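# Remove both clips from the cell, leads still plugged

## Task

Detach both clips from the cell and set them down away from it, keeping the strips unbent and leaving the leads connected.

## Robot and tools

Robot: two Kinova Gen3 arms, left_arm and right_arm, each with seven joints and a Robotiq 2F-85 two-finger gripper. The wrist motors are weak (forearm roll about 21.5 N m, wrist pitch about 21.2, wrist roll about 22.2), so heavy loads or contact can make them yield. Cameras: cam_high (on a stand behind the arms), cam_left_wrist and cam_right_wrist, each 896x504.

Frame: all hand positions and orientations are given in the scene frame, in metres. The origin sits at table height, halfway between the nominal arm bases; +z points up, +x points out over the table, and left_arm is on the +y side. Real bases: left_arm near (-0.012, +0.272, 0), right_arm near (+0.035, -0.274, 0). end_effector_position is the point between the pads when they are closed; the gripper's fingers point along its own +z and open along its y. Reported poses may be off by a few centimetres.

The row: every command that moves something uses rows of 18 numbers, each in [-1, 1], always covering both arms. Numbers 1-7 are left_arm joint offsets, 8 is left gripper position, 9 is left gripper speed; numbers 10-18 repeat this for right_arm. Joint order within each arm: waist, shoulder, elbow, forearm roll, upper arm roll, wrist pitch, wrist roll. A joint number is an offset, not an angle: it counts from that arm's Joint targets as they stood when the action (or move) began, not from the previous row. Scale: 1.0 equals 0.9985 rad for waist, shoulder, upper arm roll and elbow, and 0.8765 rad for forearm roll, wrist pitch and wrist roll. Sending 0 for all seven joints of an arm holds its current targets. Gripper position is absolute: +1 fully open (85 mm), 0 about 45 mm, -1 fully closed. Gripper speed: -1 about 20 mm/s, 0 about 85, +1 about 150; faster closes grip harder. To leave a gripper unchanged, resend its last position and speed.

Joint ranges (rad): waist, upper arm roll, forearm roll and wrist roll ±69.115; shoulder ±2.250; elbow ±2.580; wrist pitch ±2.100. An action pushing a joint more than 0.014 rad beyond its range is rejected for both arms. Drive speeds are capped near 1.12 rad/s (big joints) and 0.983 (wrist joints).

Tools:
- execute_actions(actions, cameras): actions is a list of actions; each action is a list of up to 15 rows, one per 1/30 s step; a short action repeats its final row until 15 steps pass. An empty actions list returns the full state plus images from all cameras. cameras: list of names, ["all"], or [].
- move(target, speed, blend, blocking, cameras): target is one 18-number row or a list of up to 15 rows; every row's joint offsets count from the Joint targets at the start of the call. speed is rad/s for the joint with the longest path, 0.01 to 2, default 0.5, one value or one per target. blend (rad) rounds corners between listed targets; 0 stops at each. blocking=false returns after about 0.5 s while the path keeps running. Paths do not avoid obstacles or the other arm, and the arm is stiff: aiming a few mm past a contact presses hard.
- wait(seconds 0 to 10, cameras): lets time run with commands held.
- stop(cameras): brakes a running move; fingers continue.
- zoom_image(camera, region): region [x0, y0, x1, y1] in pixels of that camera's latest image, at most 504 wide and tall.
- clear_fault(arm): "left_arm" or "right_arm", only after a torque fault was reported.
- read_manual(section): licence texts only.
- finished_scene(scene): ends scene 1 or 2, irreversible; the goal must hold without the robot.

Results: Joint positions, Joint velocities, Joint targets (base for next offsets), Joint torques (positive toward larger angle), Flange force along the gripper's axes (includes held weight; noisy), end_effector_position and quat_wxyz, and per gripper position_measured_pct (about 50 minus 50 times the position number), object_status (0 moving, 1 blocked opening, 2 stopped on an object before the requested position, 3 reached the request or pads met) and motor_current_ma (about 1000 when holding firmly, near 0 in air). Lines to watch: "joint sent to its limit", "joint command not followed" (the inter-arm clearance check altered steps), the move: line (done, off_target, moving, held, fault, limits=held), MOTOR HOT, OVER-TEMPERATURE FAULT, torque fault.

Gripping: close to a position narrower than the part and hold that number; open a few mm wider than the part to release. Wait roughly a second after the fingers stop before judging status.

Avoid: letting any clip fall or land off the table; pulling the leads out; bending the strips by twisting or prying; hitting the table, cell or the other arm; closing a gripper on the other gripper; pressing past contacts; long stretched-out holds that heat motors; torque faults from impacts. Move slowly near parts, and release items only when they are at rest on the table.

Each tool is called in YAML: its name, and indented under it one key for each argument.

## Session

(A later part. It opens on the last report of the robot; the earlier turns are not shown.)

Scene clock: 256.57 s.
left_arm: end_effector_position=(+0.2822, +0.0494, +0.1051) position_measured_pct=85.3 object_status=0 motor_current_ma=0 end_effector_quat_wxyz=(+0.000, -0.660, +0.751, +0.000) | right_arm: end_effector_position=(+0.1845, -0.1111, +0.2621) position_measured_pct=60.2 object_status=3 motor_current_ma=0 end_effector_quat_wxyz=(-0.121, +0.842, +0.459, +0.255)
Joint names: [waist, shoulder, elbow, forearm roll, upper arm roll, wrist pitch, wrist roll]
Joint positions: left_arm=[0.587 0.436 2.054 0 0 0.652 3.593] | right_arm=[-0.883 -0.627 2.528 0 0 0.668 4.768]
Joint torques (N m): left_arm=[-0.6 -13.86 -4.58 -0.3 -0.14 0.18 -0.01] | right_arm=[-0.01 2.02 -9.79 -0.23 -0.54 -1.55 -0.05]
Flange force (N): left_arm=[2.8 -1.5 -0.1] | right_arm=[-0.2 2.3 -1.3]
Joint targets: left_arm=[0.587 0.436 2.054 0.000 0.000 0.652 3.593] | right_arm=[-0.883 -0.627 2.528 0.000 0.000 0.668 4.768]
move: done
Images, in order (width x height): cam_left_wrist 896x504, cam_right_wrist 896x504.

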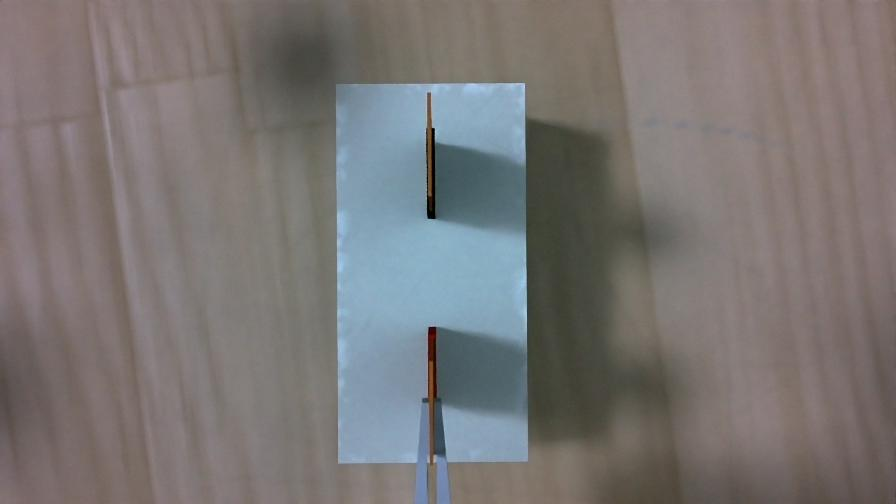

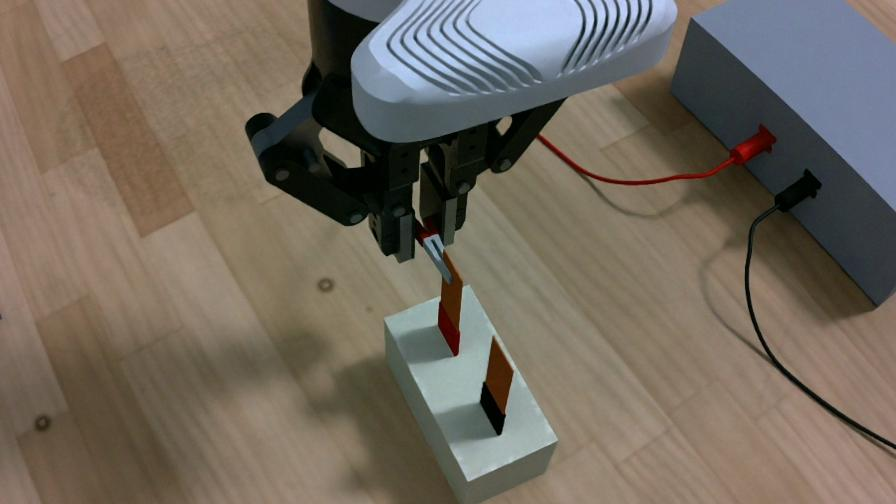

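move:
  target: [0,0,0,0,0,0,0,-0.8,-1,0,0,0,0,0,0,0,-0.2,-1]
  cameras: ["cam_left_wrist"]

zoom_image:
  camera: "cam_left_wrist"
  region: [300, 264, 550, 504]

move:
  target: [0,0,0,0,0,0,0,-0.85,-1,0,0,0,0,0,0,0,-0.2,-1]
  cameras: ["cam_left_wrist","cam_right_wrist"]

zoom_image:
  camera: "cam_left_wrist"
  region: [300, 264, 550, 504]

zoom_image:
  camera: "cam_right_wrist"
  region: [330, 150, 580, 350]

Scene clock: 261.77 s.
left_arm: end_effector_position=(+0.2822, +0.0494, +0.1051) position_measured_pct=89.6 object_status=0 motor_current_ma=50 end_effector_quat_wxyz=(+0.000, -0.660, +0.751, +0.000) | right_arm: end_effector_position=(+0.1845, -0.1111, +0.2621) position_measured_pct=60.2 object_status=3 motor_current_ma=0 end_effector_quat_wxyz=(-0.121, +0.842, +0.459, +0.255)
Joint names: [waist, shoulder, elbow, forearm roll, upper arm roll, wrist pitch, wrist roll]
Joint positions: left_arm=[0.587 0.436 2.054 0 0 0.652 3.593] | right_arm=[-0.883 -0.627 2.528 0 0 0.668 4.768]
Joint torques (N m): left_arm=[-0.53 -13.98 -4.53 -0.33 -0.2 0.22 -0.03] | right_arm=[-0.02 2.07 -9.73 -0.2 -0.49 -1.57 -0.08]
Flange force (N): left_arm=[2.9 -1.8 0.2] | right_arm=[-0.2 2.1 -1.8]
Joint targets: left_arm=[0.587 0.436 2.054 0.000 0.000 0.652 3.593] | right_arm=[-0.883 -0.627 2.528 0.000 0.000 0.668 4.768]
move: done
Images, in order (width x height): cam_left_wrist 896x504.

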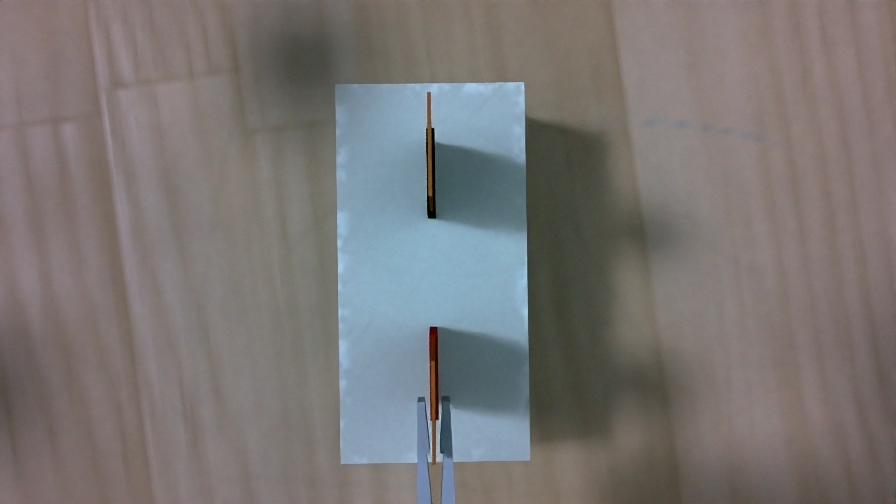

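Scaled by 2.016 from the camera's 896x504 image, which has a finer 1280x720 frame.

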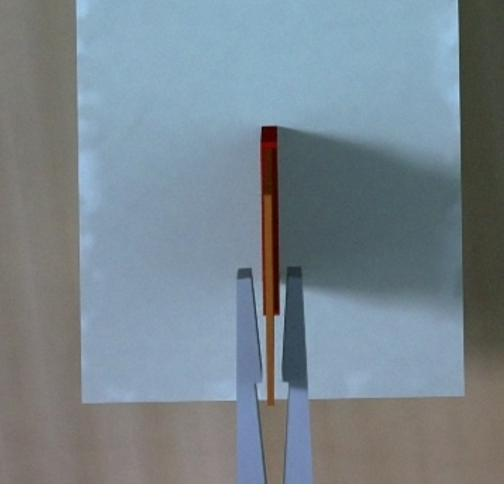

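Scene clock: 262.53 s.
left_arm: end_effector_position=(+0.2822, +0.0494, +0.1051) position_measured_pct=92.2 object_status=0 motor_current_ma=530 end_effector_quat_wxyz=(+0.000, -0.660, +0.751, +0.000) | right_arm: end_effector_position=(+0.1845, -0.1111, +0.2621) position_measured_pct=60.2 object_status=3 motor_current_ma=0 end_effector_quat_wxyz=(-0.121, +0.842, +0.459, +0.255)
Joint names: [waist, shoulder, elbow, forearm roll, upper arm roll, wrist pitch, wrist roll]
Joint positions: left_arm=[0.587 0.436 2.054 0 0 0.652 3.593] | right_arm=[-0.883 -0.627 2.528 0 0 0.668 4.768]
Joint torques (N m): left_arm=[-0.62 -13.97 -4.49 -0.32 -0.1 0.2 0.01] | right_arm=[0.05 2.04 -9.74 -0.22 -0.55 -1.55 -0.08]
Flange force (N): left_arm=[3.0 -1.9 0.1] | right_arm=[-0.2 2.6 -1.5]
Joint targets: left_arm=[0.587 0.436 2.054 0.000 0.000 0.652 3.593] | right_arm=[-0.883 -0.627 2.528 0.000 0.000 0.668 4.768]
move: done
Images, in order (width x height): cam_left_wrist 896x504, cam_right_wrist 896x504.

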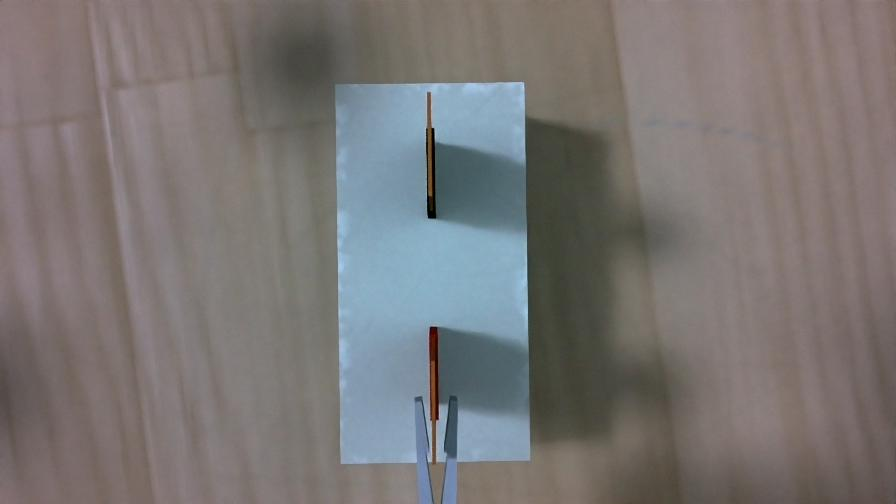

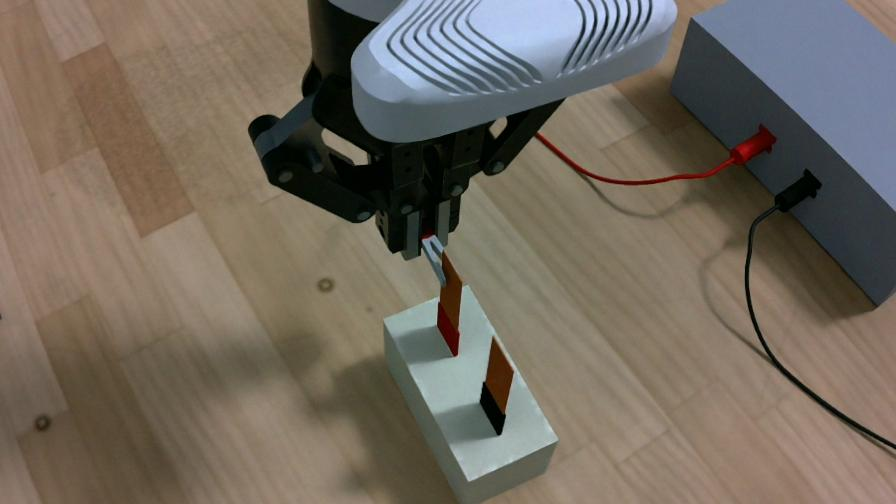

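Scaled by 2.016 from the camera's 896x504 image, which has a finer 1280x720 frame.

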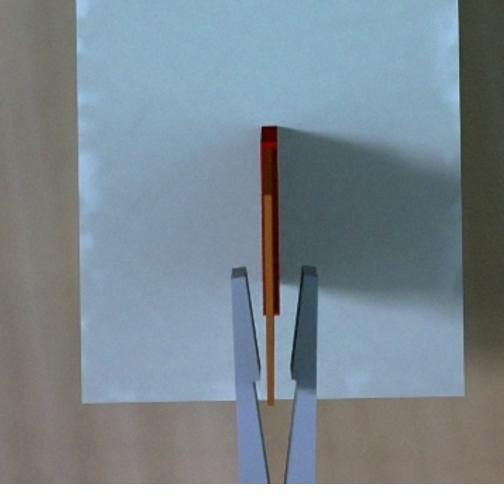

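Scaled by 2.016 from the camera's 896x504 image, which has a finer 1280x720 frame.

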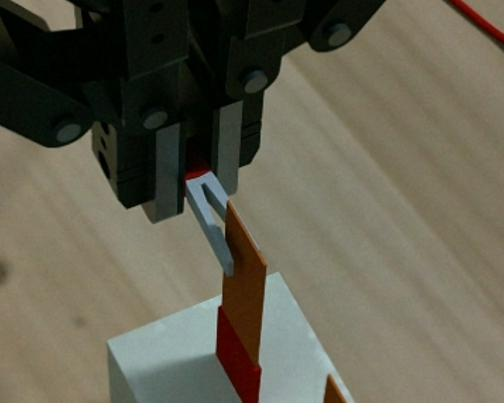

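move:
  target: [0.0013,-0.0014,0.0027,0,0,-0.0016,0.0015,-0.85,-1,0,0,0,0,0,0,0,-0.2,-1]
  speed: 0.05
  cameras: ["cam_left_wrist"]

zoom_image:
  camera: "cam_left_wrist"
  region: [300, 264, 550, 504]

Scene clock: 270.47 s.
left_arm: end_effector_position=(+0.2812, +0.0494, +0.1051) position_measured_pct=92.2 object_status=3 motor_current_ma=540 end_effector_quat_wxyz=(+0.000, -0.660, +0.751, +0.000) | right_arm: end_effector_position=(+0.1845, -0.1111, +0.2621) position_measured_pct=60.2 object_status=3 motor_current_ma=0 end_effector_quat_wxyz=(-0.121, +0.842, +0.459, +0.255)
Joint names: [waist, shoulder, elbow, forearm roll, upper arm roll, wrist pitch, wrist roll]
Joint positions: left_arm=[0.588 0.435 2.056 0 0 0.65 3.594] | right_arm=[-0.883 -0.627 2.528 0 0 0.668 4.768]
Joint torques (N m): left_arm=[-0.48 -14.07 -4.49 -0.38 -0.17 0.21 -0.05] | right_arm=[-0.01 2.02 -9.74 -0.2 -0.55 -1.54 -0.08]
Flange force (N): left_arm=[3.0 -2.1 0.4] | right_arm=[-0.1 2.5 -1.4]
Joint targets: left_arm=[0.588 0.435 2.056 0.000 0.000 0.650 3.594] | right_arm=[-0.883 -0.627 2.528 0.000 0.000 0.668 4.768]
move: done
Images, in order (width x height): cam_left_wrist 896x504.

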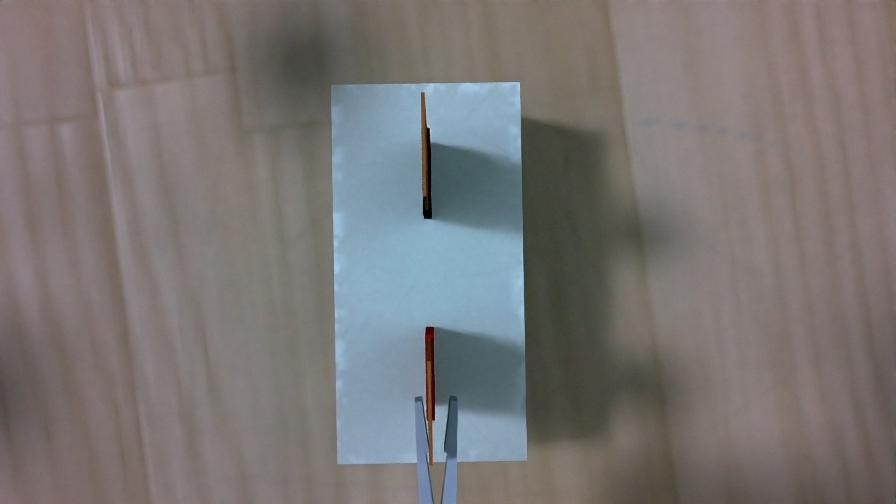

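Scaled by 2.016 from the camera's 896x504 image, which has a finer 1280x720 frame.

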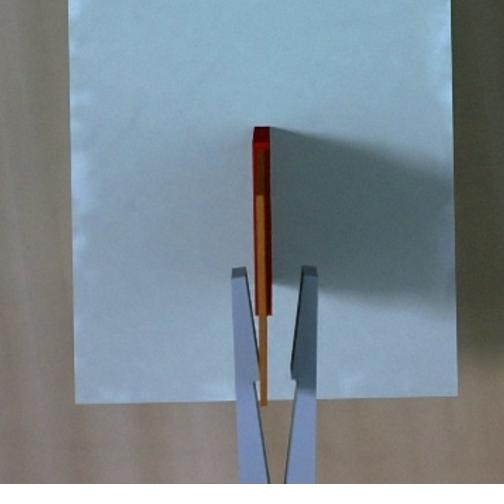

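move:
  target: [-0.0026,0.0028,-0.0054,0,0,0.0032,-0.003,-0.85,-1,0,0,0,0,0,0,0,-0.2,-1]
  speed: 0.05
  cameras: ["cam_left_wrist"]

zoom_image:
  camera: "cam_left_wrist"
  region: [300, 264, 550, 504]

Scene clock: 275.50 s.
left_arm: end_effector_position=(+0.2832, +0.0493, +0.1051) position_measured_pct=92.2 object_status=3 motor_current_ma=540 end_effector_quat_wxyz=(+0.000, -0.660, +0.751, +0.000) | right_arm: end_effector_position=(+0.1845, -0.1111, +0.2621) position_measured_pct=60.2 object_status=3 motor_current_ma=0 end_effector_quat_wxyz=(-0.121, +0.842, +0.459, +0.255)
Joint names: [waist, shoulder, elbow, forearm roll, upper arm roll, wrist pitch, wrist roll]
Joint positions: left_arm=[0.585 0.437 2.051 0 0 0.653 3.591] | right_arm=[-0.883 -0.627 2.528 0 0 0.668 4.768]
Joint torques (N m): left_arm=[-0.56 -14.17 -4.75 -0.37 -0.29 0.18 0] | right_arm=[0.01 2.04 -9.75 -0.23 -0.54 -1.54 -0.06]
Flange force (N): left_arm=[2.7 -1.5 0.7] | right_arm=[-0.2 2.4 -1.4]
Joint targets: left_arm=[0.585 0.437 2.051 0.000 0.000 0.653 3.591] | right_arm=[-0.883 -0.627 2.528 0.000 0.000 0.668 4.768]
move: done
Images, in order (width x height): cam_left_wrist 896x504.

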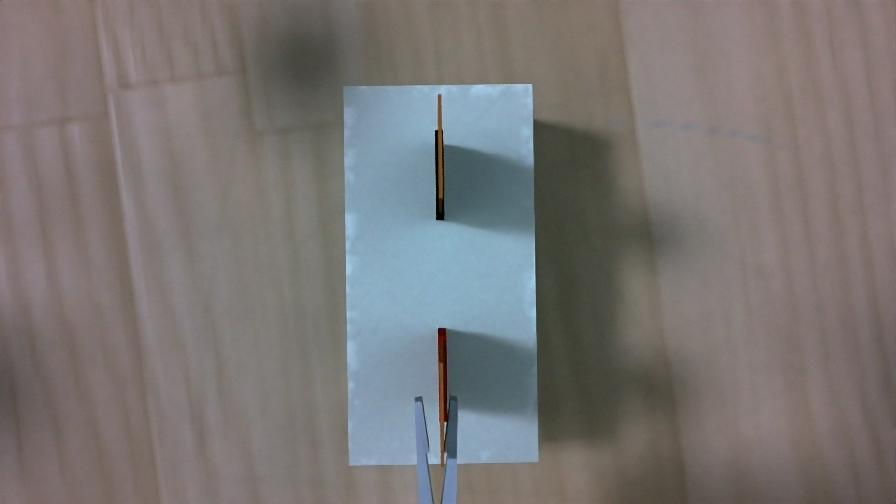

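Scaled by 2.016 from the camera's 896x504 image, which has a finer 1280x720 frame.

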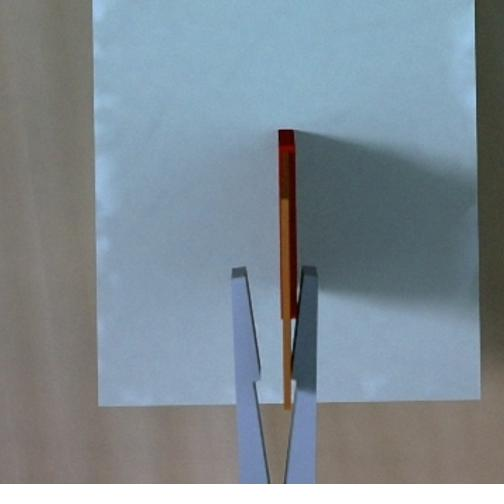

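move:
  target: [0.0013,-0.0013,0.0026,0,0,-0.0015,0.0014,-0.85,-1,0,0,0,0,0,0,0,-0.2,-1]
  speed: 0.05
  cameras: ["cam_left_wrist"]

zoom_image:
  camera: "cam_left_wrist"
  region: [300, 264, 550, 504]

Scene clock: 280.67 s.
left_arm: end_effector_position=(+0.2822, +0.0493, +0.1050) position_measured_pct=92.2 object_status=3 motor_current_ma=540 end_effector_quat_wxyz=(+0.000, -0.660, +0.751, +0.000) | right_arm: end_effector_position=(+0.1845, -0.1111, +0.2621) position_measured_pct=60.2 object_status=3 motor_current_ma=0 end_effector_quat_wxyz=(-0.121, +0.842, +0.459, +0.255)
Joint names: [waist, shoulder, elbow, forearm roll, upper arm roll, wrist pitch, wrist roll]
Joint positions: left_arm=[0.587 0.436 2.053 0 0 0.652 3.592] | right_arm=[-0.883 -0.627 2.528 0 0 0.668 4.768]
Joint torques (N m): left_arm=[-0.54 -14.03 -4.51 -0.34 -0.2 0.13 -0.04] | right_arm=[-0.04 2.06 -9.76 -0.23 -0.53 -1.56 -0.08]
Flange force (N): left_arm=[3.0 -2.0 0.0] | right_arm=[-0.2 2.4 -1.6]
Joint targets: left_arm=[0.587 0.436 2.053 0.000 0.000 0.652 3.592] | right_arm=[-0.883 -0.627 2.528 0.000 0.000 0.668 4.768]
move: done
Images, in order (width x height): cam_left_wrist 896x504.

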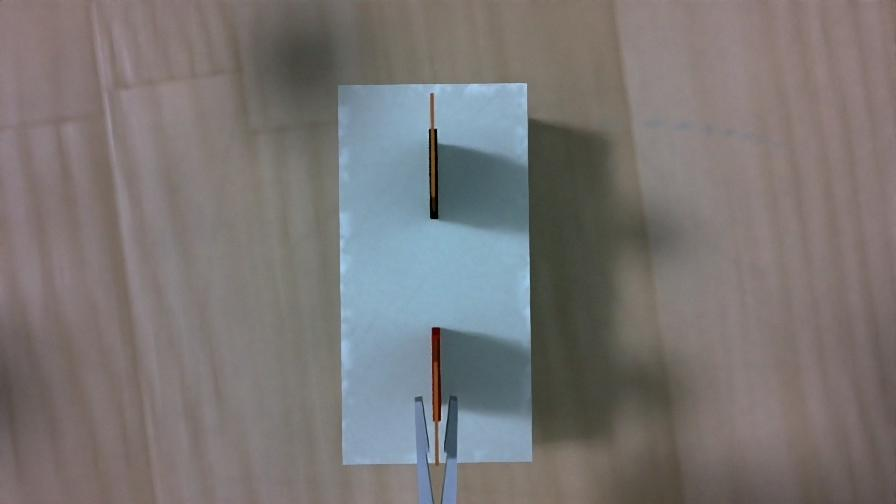

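Scaled by 2.016 from the camera's 896x504 image, which has a finer 1280x720 frame.

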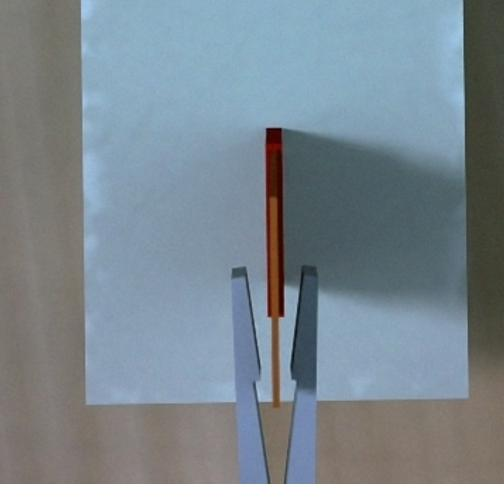

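move:
  target:
    - [-0.0633,-0.0189,0.0366,0,0,-0.02,-0.0721,-0.85,-1,0,0,0,0,0,0,0,-0.2,-1]
    - [-0.13,-0.0359,0.0685,0,0,-0.0371,-0.1481,-0.85,-1,0,0,0,0,0,0,0,-0.2,-1]
  speed: 0.1
  blend: [0.01,0]
  cameras: ["cam_left_wrist","cam_right_wrist"]

Scene clock: 285.83 s.
left_arm: end_effector_position=(+0.2887, +0.0989, +0.1051) position_measured_pct=92.2 object_status=3 motor_current_ma=540 end_effector_quat_wxyz=(+0.000, -0.660, +0.751, +0.000) | right_arm: end_effector_position=(+0.1845, -0.1111, +0.2621) position_measured_pct=60.2 object_status=3 motor_current_ma=0 end_effector_quat_wxyz=(-0.121, +0.842, +0.459, +0.255)
Joint names: [waist, shoulder, elbow, forearm roll, upper arm roll, wrist pitch, wrist roll]
Joint positions: left_arm=[0.457 0.4 2.122 0 0 0.619 3.463] | right_arm=[-0.883 -0.627 2.528 0 0 0.668 4.768]
Joint torques (N m): left_arm=[-0.15 -13.1 -4.25 -0.36 -0.08 0.25 0.04] | right_arm=[0.01 2.01 -9.76 -0.22 -0.53 -1.56 -0.08]
Flange force (N): left_arm=[1.5 -2.6 0.3] | right_arm=[-0.1 2.4 -1.4]
Joint targets: left_arm=[0.457 0.400 2.122 0.000 0.000 0.619 3.463] | right_arm=[-0.883 -0.627 2.528 0.000 0.000 0.668 4.768]
move: done
Images, in order (width x height): cam_left_wrist 896x504, cam_right_wrist 896x504.

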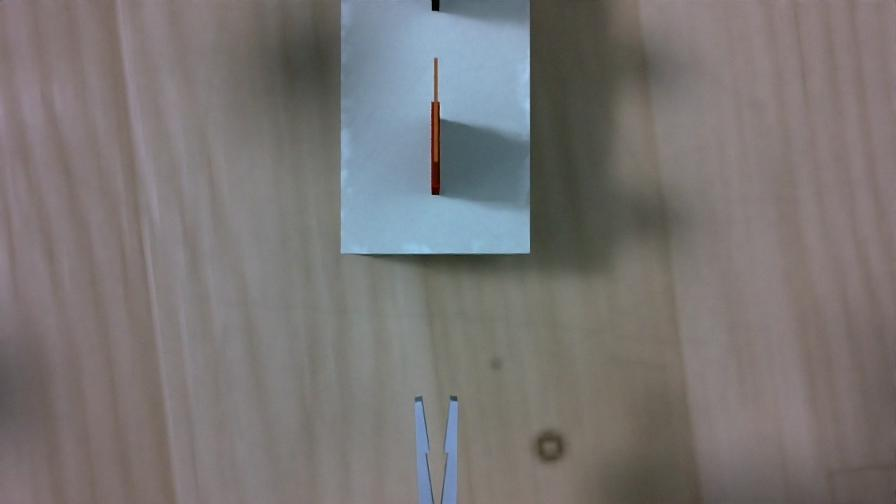

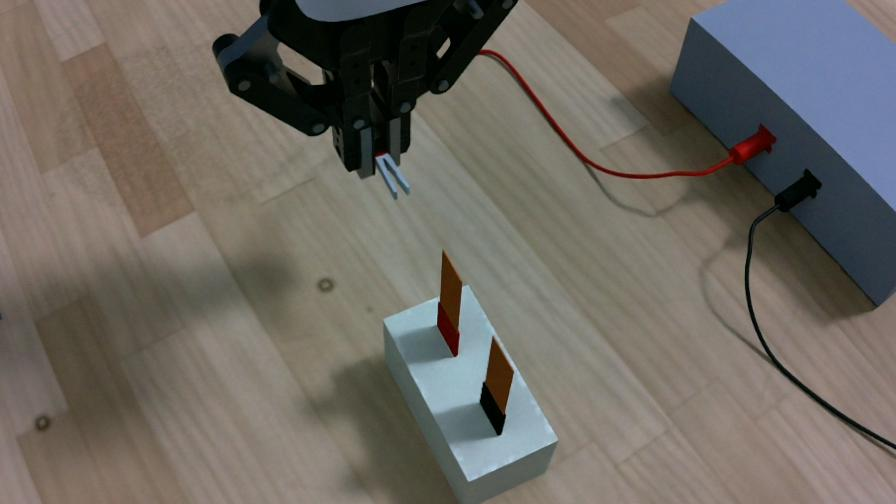

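move:
  target:
    - [-0.0847,0.0949,0.0802,0,0,-0.1989,-0.097,-0.85,-1,0,0,0,0,0,0,0,-0.2,-1]
    - [-0.0847,0.2087,0.1058,0,0,-0.3576,-0.097,-0.85,-1,0,0,0,0,0,0,0,-0.2,-1]
  speed: [0.2,0.12]
  blend: [0.02,0]
  cameras: ["cam_right_wrist"]

move:
  target: [0,0,0,0,0,0,0,-0.5,-1,0,0,0,0,0,0,0,-0.2,-1]
  cameras: ["cam_left_wrist","cam_right_wrist"]

Scene clock: 294.17 s.
left_arm: end_effector_position=(+0.2916, +0.1292, +0.0190) position_measured_pct=92.2 object_status=3 motor_current_ma=540 end_effector_quat_wxyz=(+0.000, -0.660, +0.751, +0.000) | right_arm: end_effector_position=(+0.1845, -0.1111, +0.2621) position_measured_pct=60.2 object_status=3 motor_current_ma=0 end_effector_quat_wxyz=(-0.121, +0.842, +0.459, +0.255)
Joint names: [waist, shoulder, elbow, forearm roll, upper arm roll, wrist pitch, wrist roll]
Joint positions: left_arm=[0.372 0.608 2.227 0 0 0.306 3.378] | right_arm=[-0.883 -0.627 2.528 0 0 0.668 4.768]
Joint torques (N m): left_arm=[-0.39 -8.78 -1.93 -0.27 -0.03 -0.62 0] | right_arm=[-0.01 2.06 -9.7 -0.2 -0.54 -1.56 -0.08]
Flange force (N): left_arm=[1.3 1.1 -17.4] | right_arm=[-0.1 2.4 -1.7]
Joint targets: left_arm=[0.372 0.609 2.227 0.000 0.000 0.306 3.378] | right_arm=[-0.883 -0.627 2.528 0.000 0.000 0.668 4.768]
move: done
Images, in order (width x height): cam_right_wrist 896x504.

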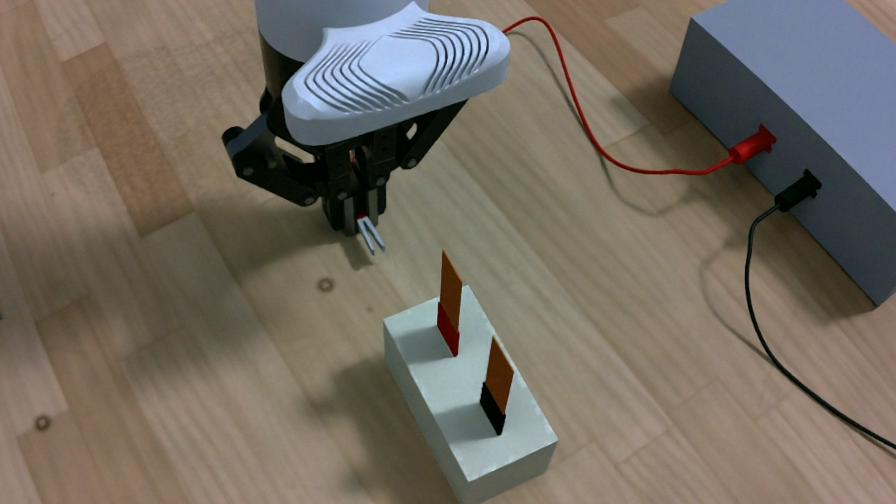

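Scene clock: 295.20 s.
left_arm: end_effector_position=(+0.2915, +0.1292, +0.0189) position_measured_pct=74.9 object_status=0 motor_current_ma=10 end_effector_quat_wxyz=(+0.000, -0.660, +0.751, +0.000) | right_arm: end_effector_position=(+0.1845, -0.1111, +0.2621) position_measured_pct=60.2 object_status=3 motor_current_ma=0 end_effector_quat_wxyz=(-0.121, +0.842, +0.459, +0.255)
Joint names: [waist, shoulder, elbow, forearm roll, upper arm roll, wrist pitch, wrist roll]
Joint positions: left_arm=[0.372 0.609 2.227 0 0 0.306 3.378] | right_arm=[-0.883 -0.627 2.528 0 0 0.668 4.768]
Joint torques (N m): left_arm=[-1.07 -8.04 -2.69 -0.52 -0.79 -1.25 -0.01] | right_arm=[-0.02 2.05 -9.72 -0.24 -0.55 -1.55 -0.08]
Flange force (N): left_arm=[2.9 3.2 -21.3] | right_arm=[-0.1 2.5 -1.6]
Joint targets: left_arm=[0.372 0.609 2.227 0.000 0.000 0.306 3.378] | right_arm=[-0.883 -0.627 2.528 0.000 0.000 0.668 4.768]
move: done
Images, in order (width x height): cam_left_wrist 896x504, cam_right_wrist 896x504.

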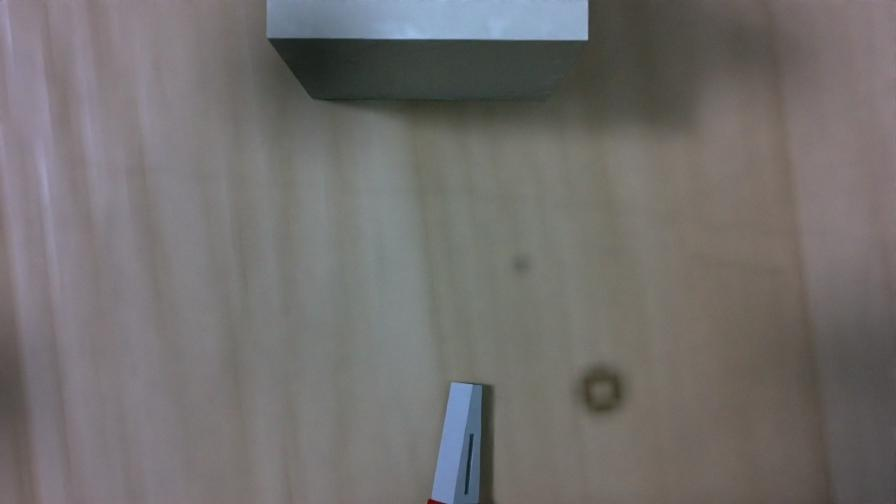

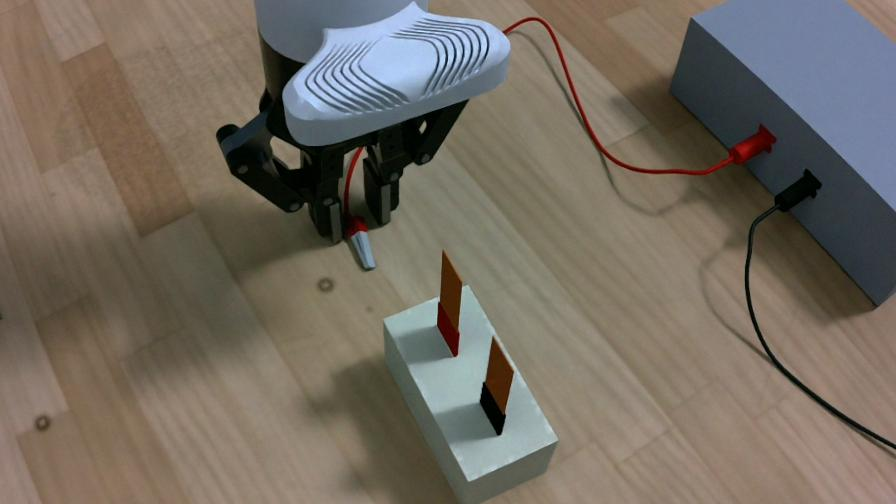

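move:
  target:
    - [0,-0.1138,-0.0256,0,0,0.1587,0,-0.4,-1,0,0,0,0,0,0,0,-0.2,-1]
    - [0,-0.4,-0.12,0,0,0.55,0,-0.4,-1,0,0,0,0,0,0,0,-0.2,-1]
  speed: [0.15,0.4]
  blend: [0.02,0]
  cameras: ["all"]

Scene clock: 300.97 s.
left_arm: end_effector_position=(+0.2866, +0.1310, +0.1719) position_measured_pct=69.7 object_status=3 motor_current_ma=0 end_effector_quat_wxyz=(+0.008, -0.660, +0.751, -0.016) | right_arm: end_effector_position=(+0.1845, -0.1111, +0.2621) position_measured_pct=60.2 object_status=3 motor_current_ma=0 end_effector_quat_wxyz=(-0.121, +0.842, +0.459, +0.255)
Joint names: [waist, shoulder, elbow, forearm roll, upper arm roll, wrist pitch, wrist roll]
Joint positions: left_arm=[0.372 0.209 2.108 0 0 0.788 3.378] | right_arm=[-0.883 -0.627 2.528 0 0 0.668 4.768]
Joint torques (N m): left_arm=[-0.49 -10.84 -5.82 -0.27 -0.24 0.11 -0.01] | right_arm=[-0.01 2.03 -9.75 -0.19 -0.53 -1.58 -0.1]
Flange force (N): left_arm=[2.2 -2.0 -0.3] | right_arm=[-0.2 2.4 -1.6]
Joint targets: left_arm=[0.372 0.209 2.108 0.000 0.000 0.788 3.378] | right_arm=[-0.883 -0.627 2.528 0.000 0.000 0.668 4.768]
move: done

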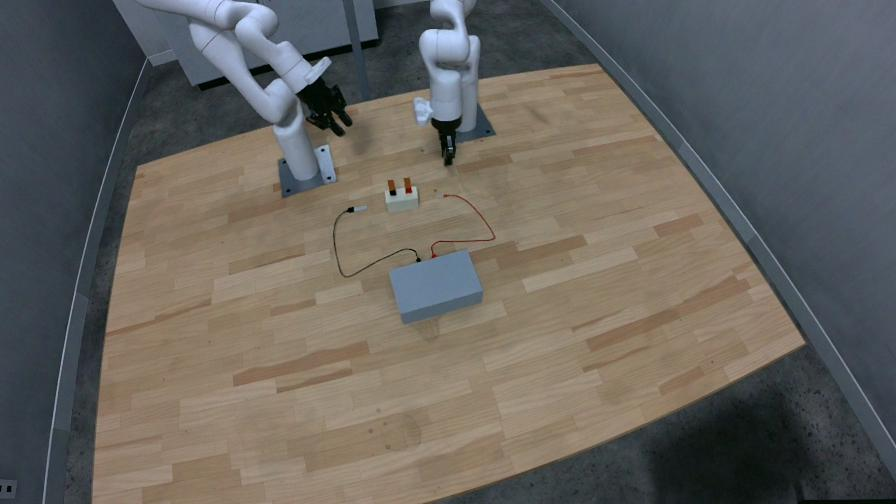

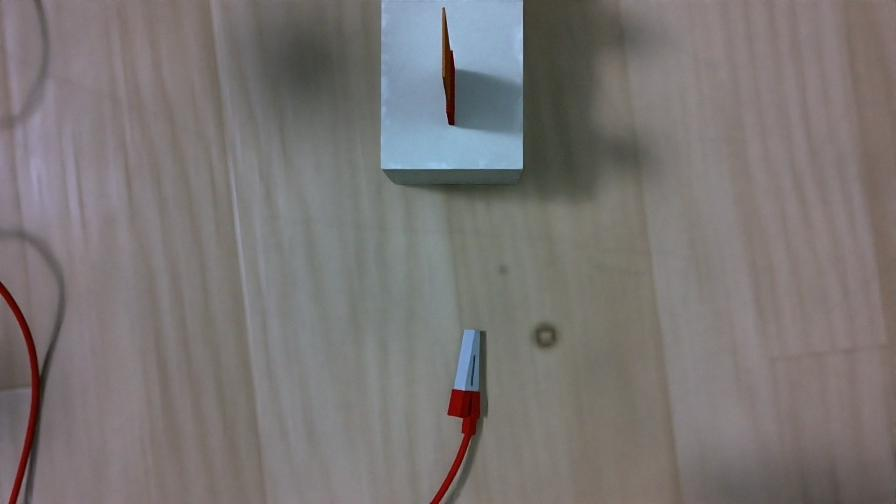

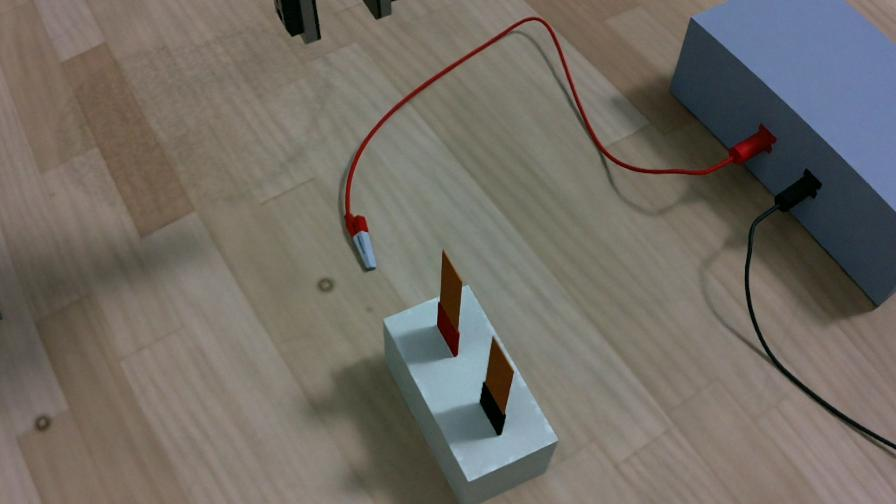

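finished_scene:
  scene: 1

The scene is finished: the task was done.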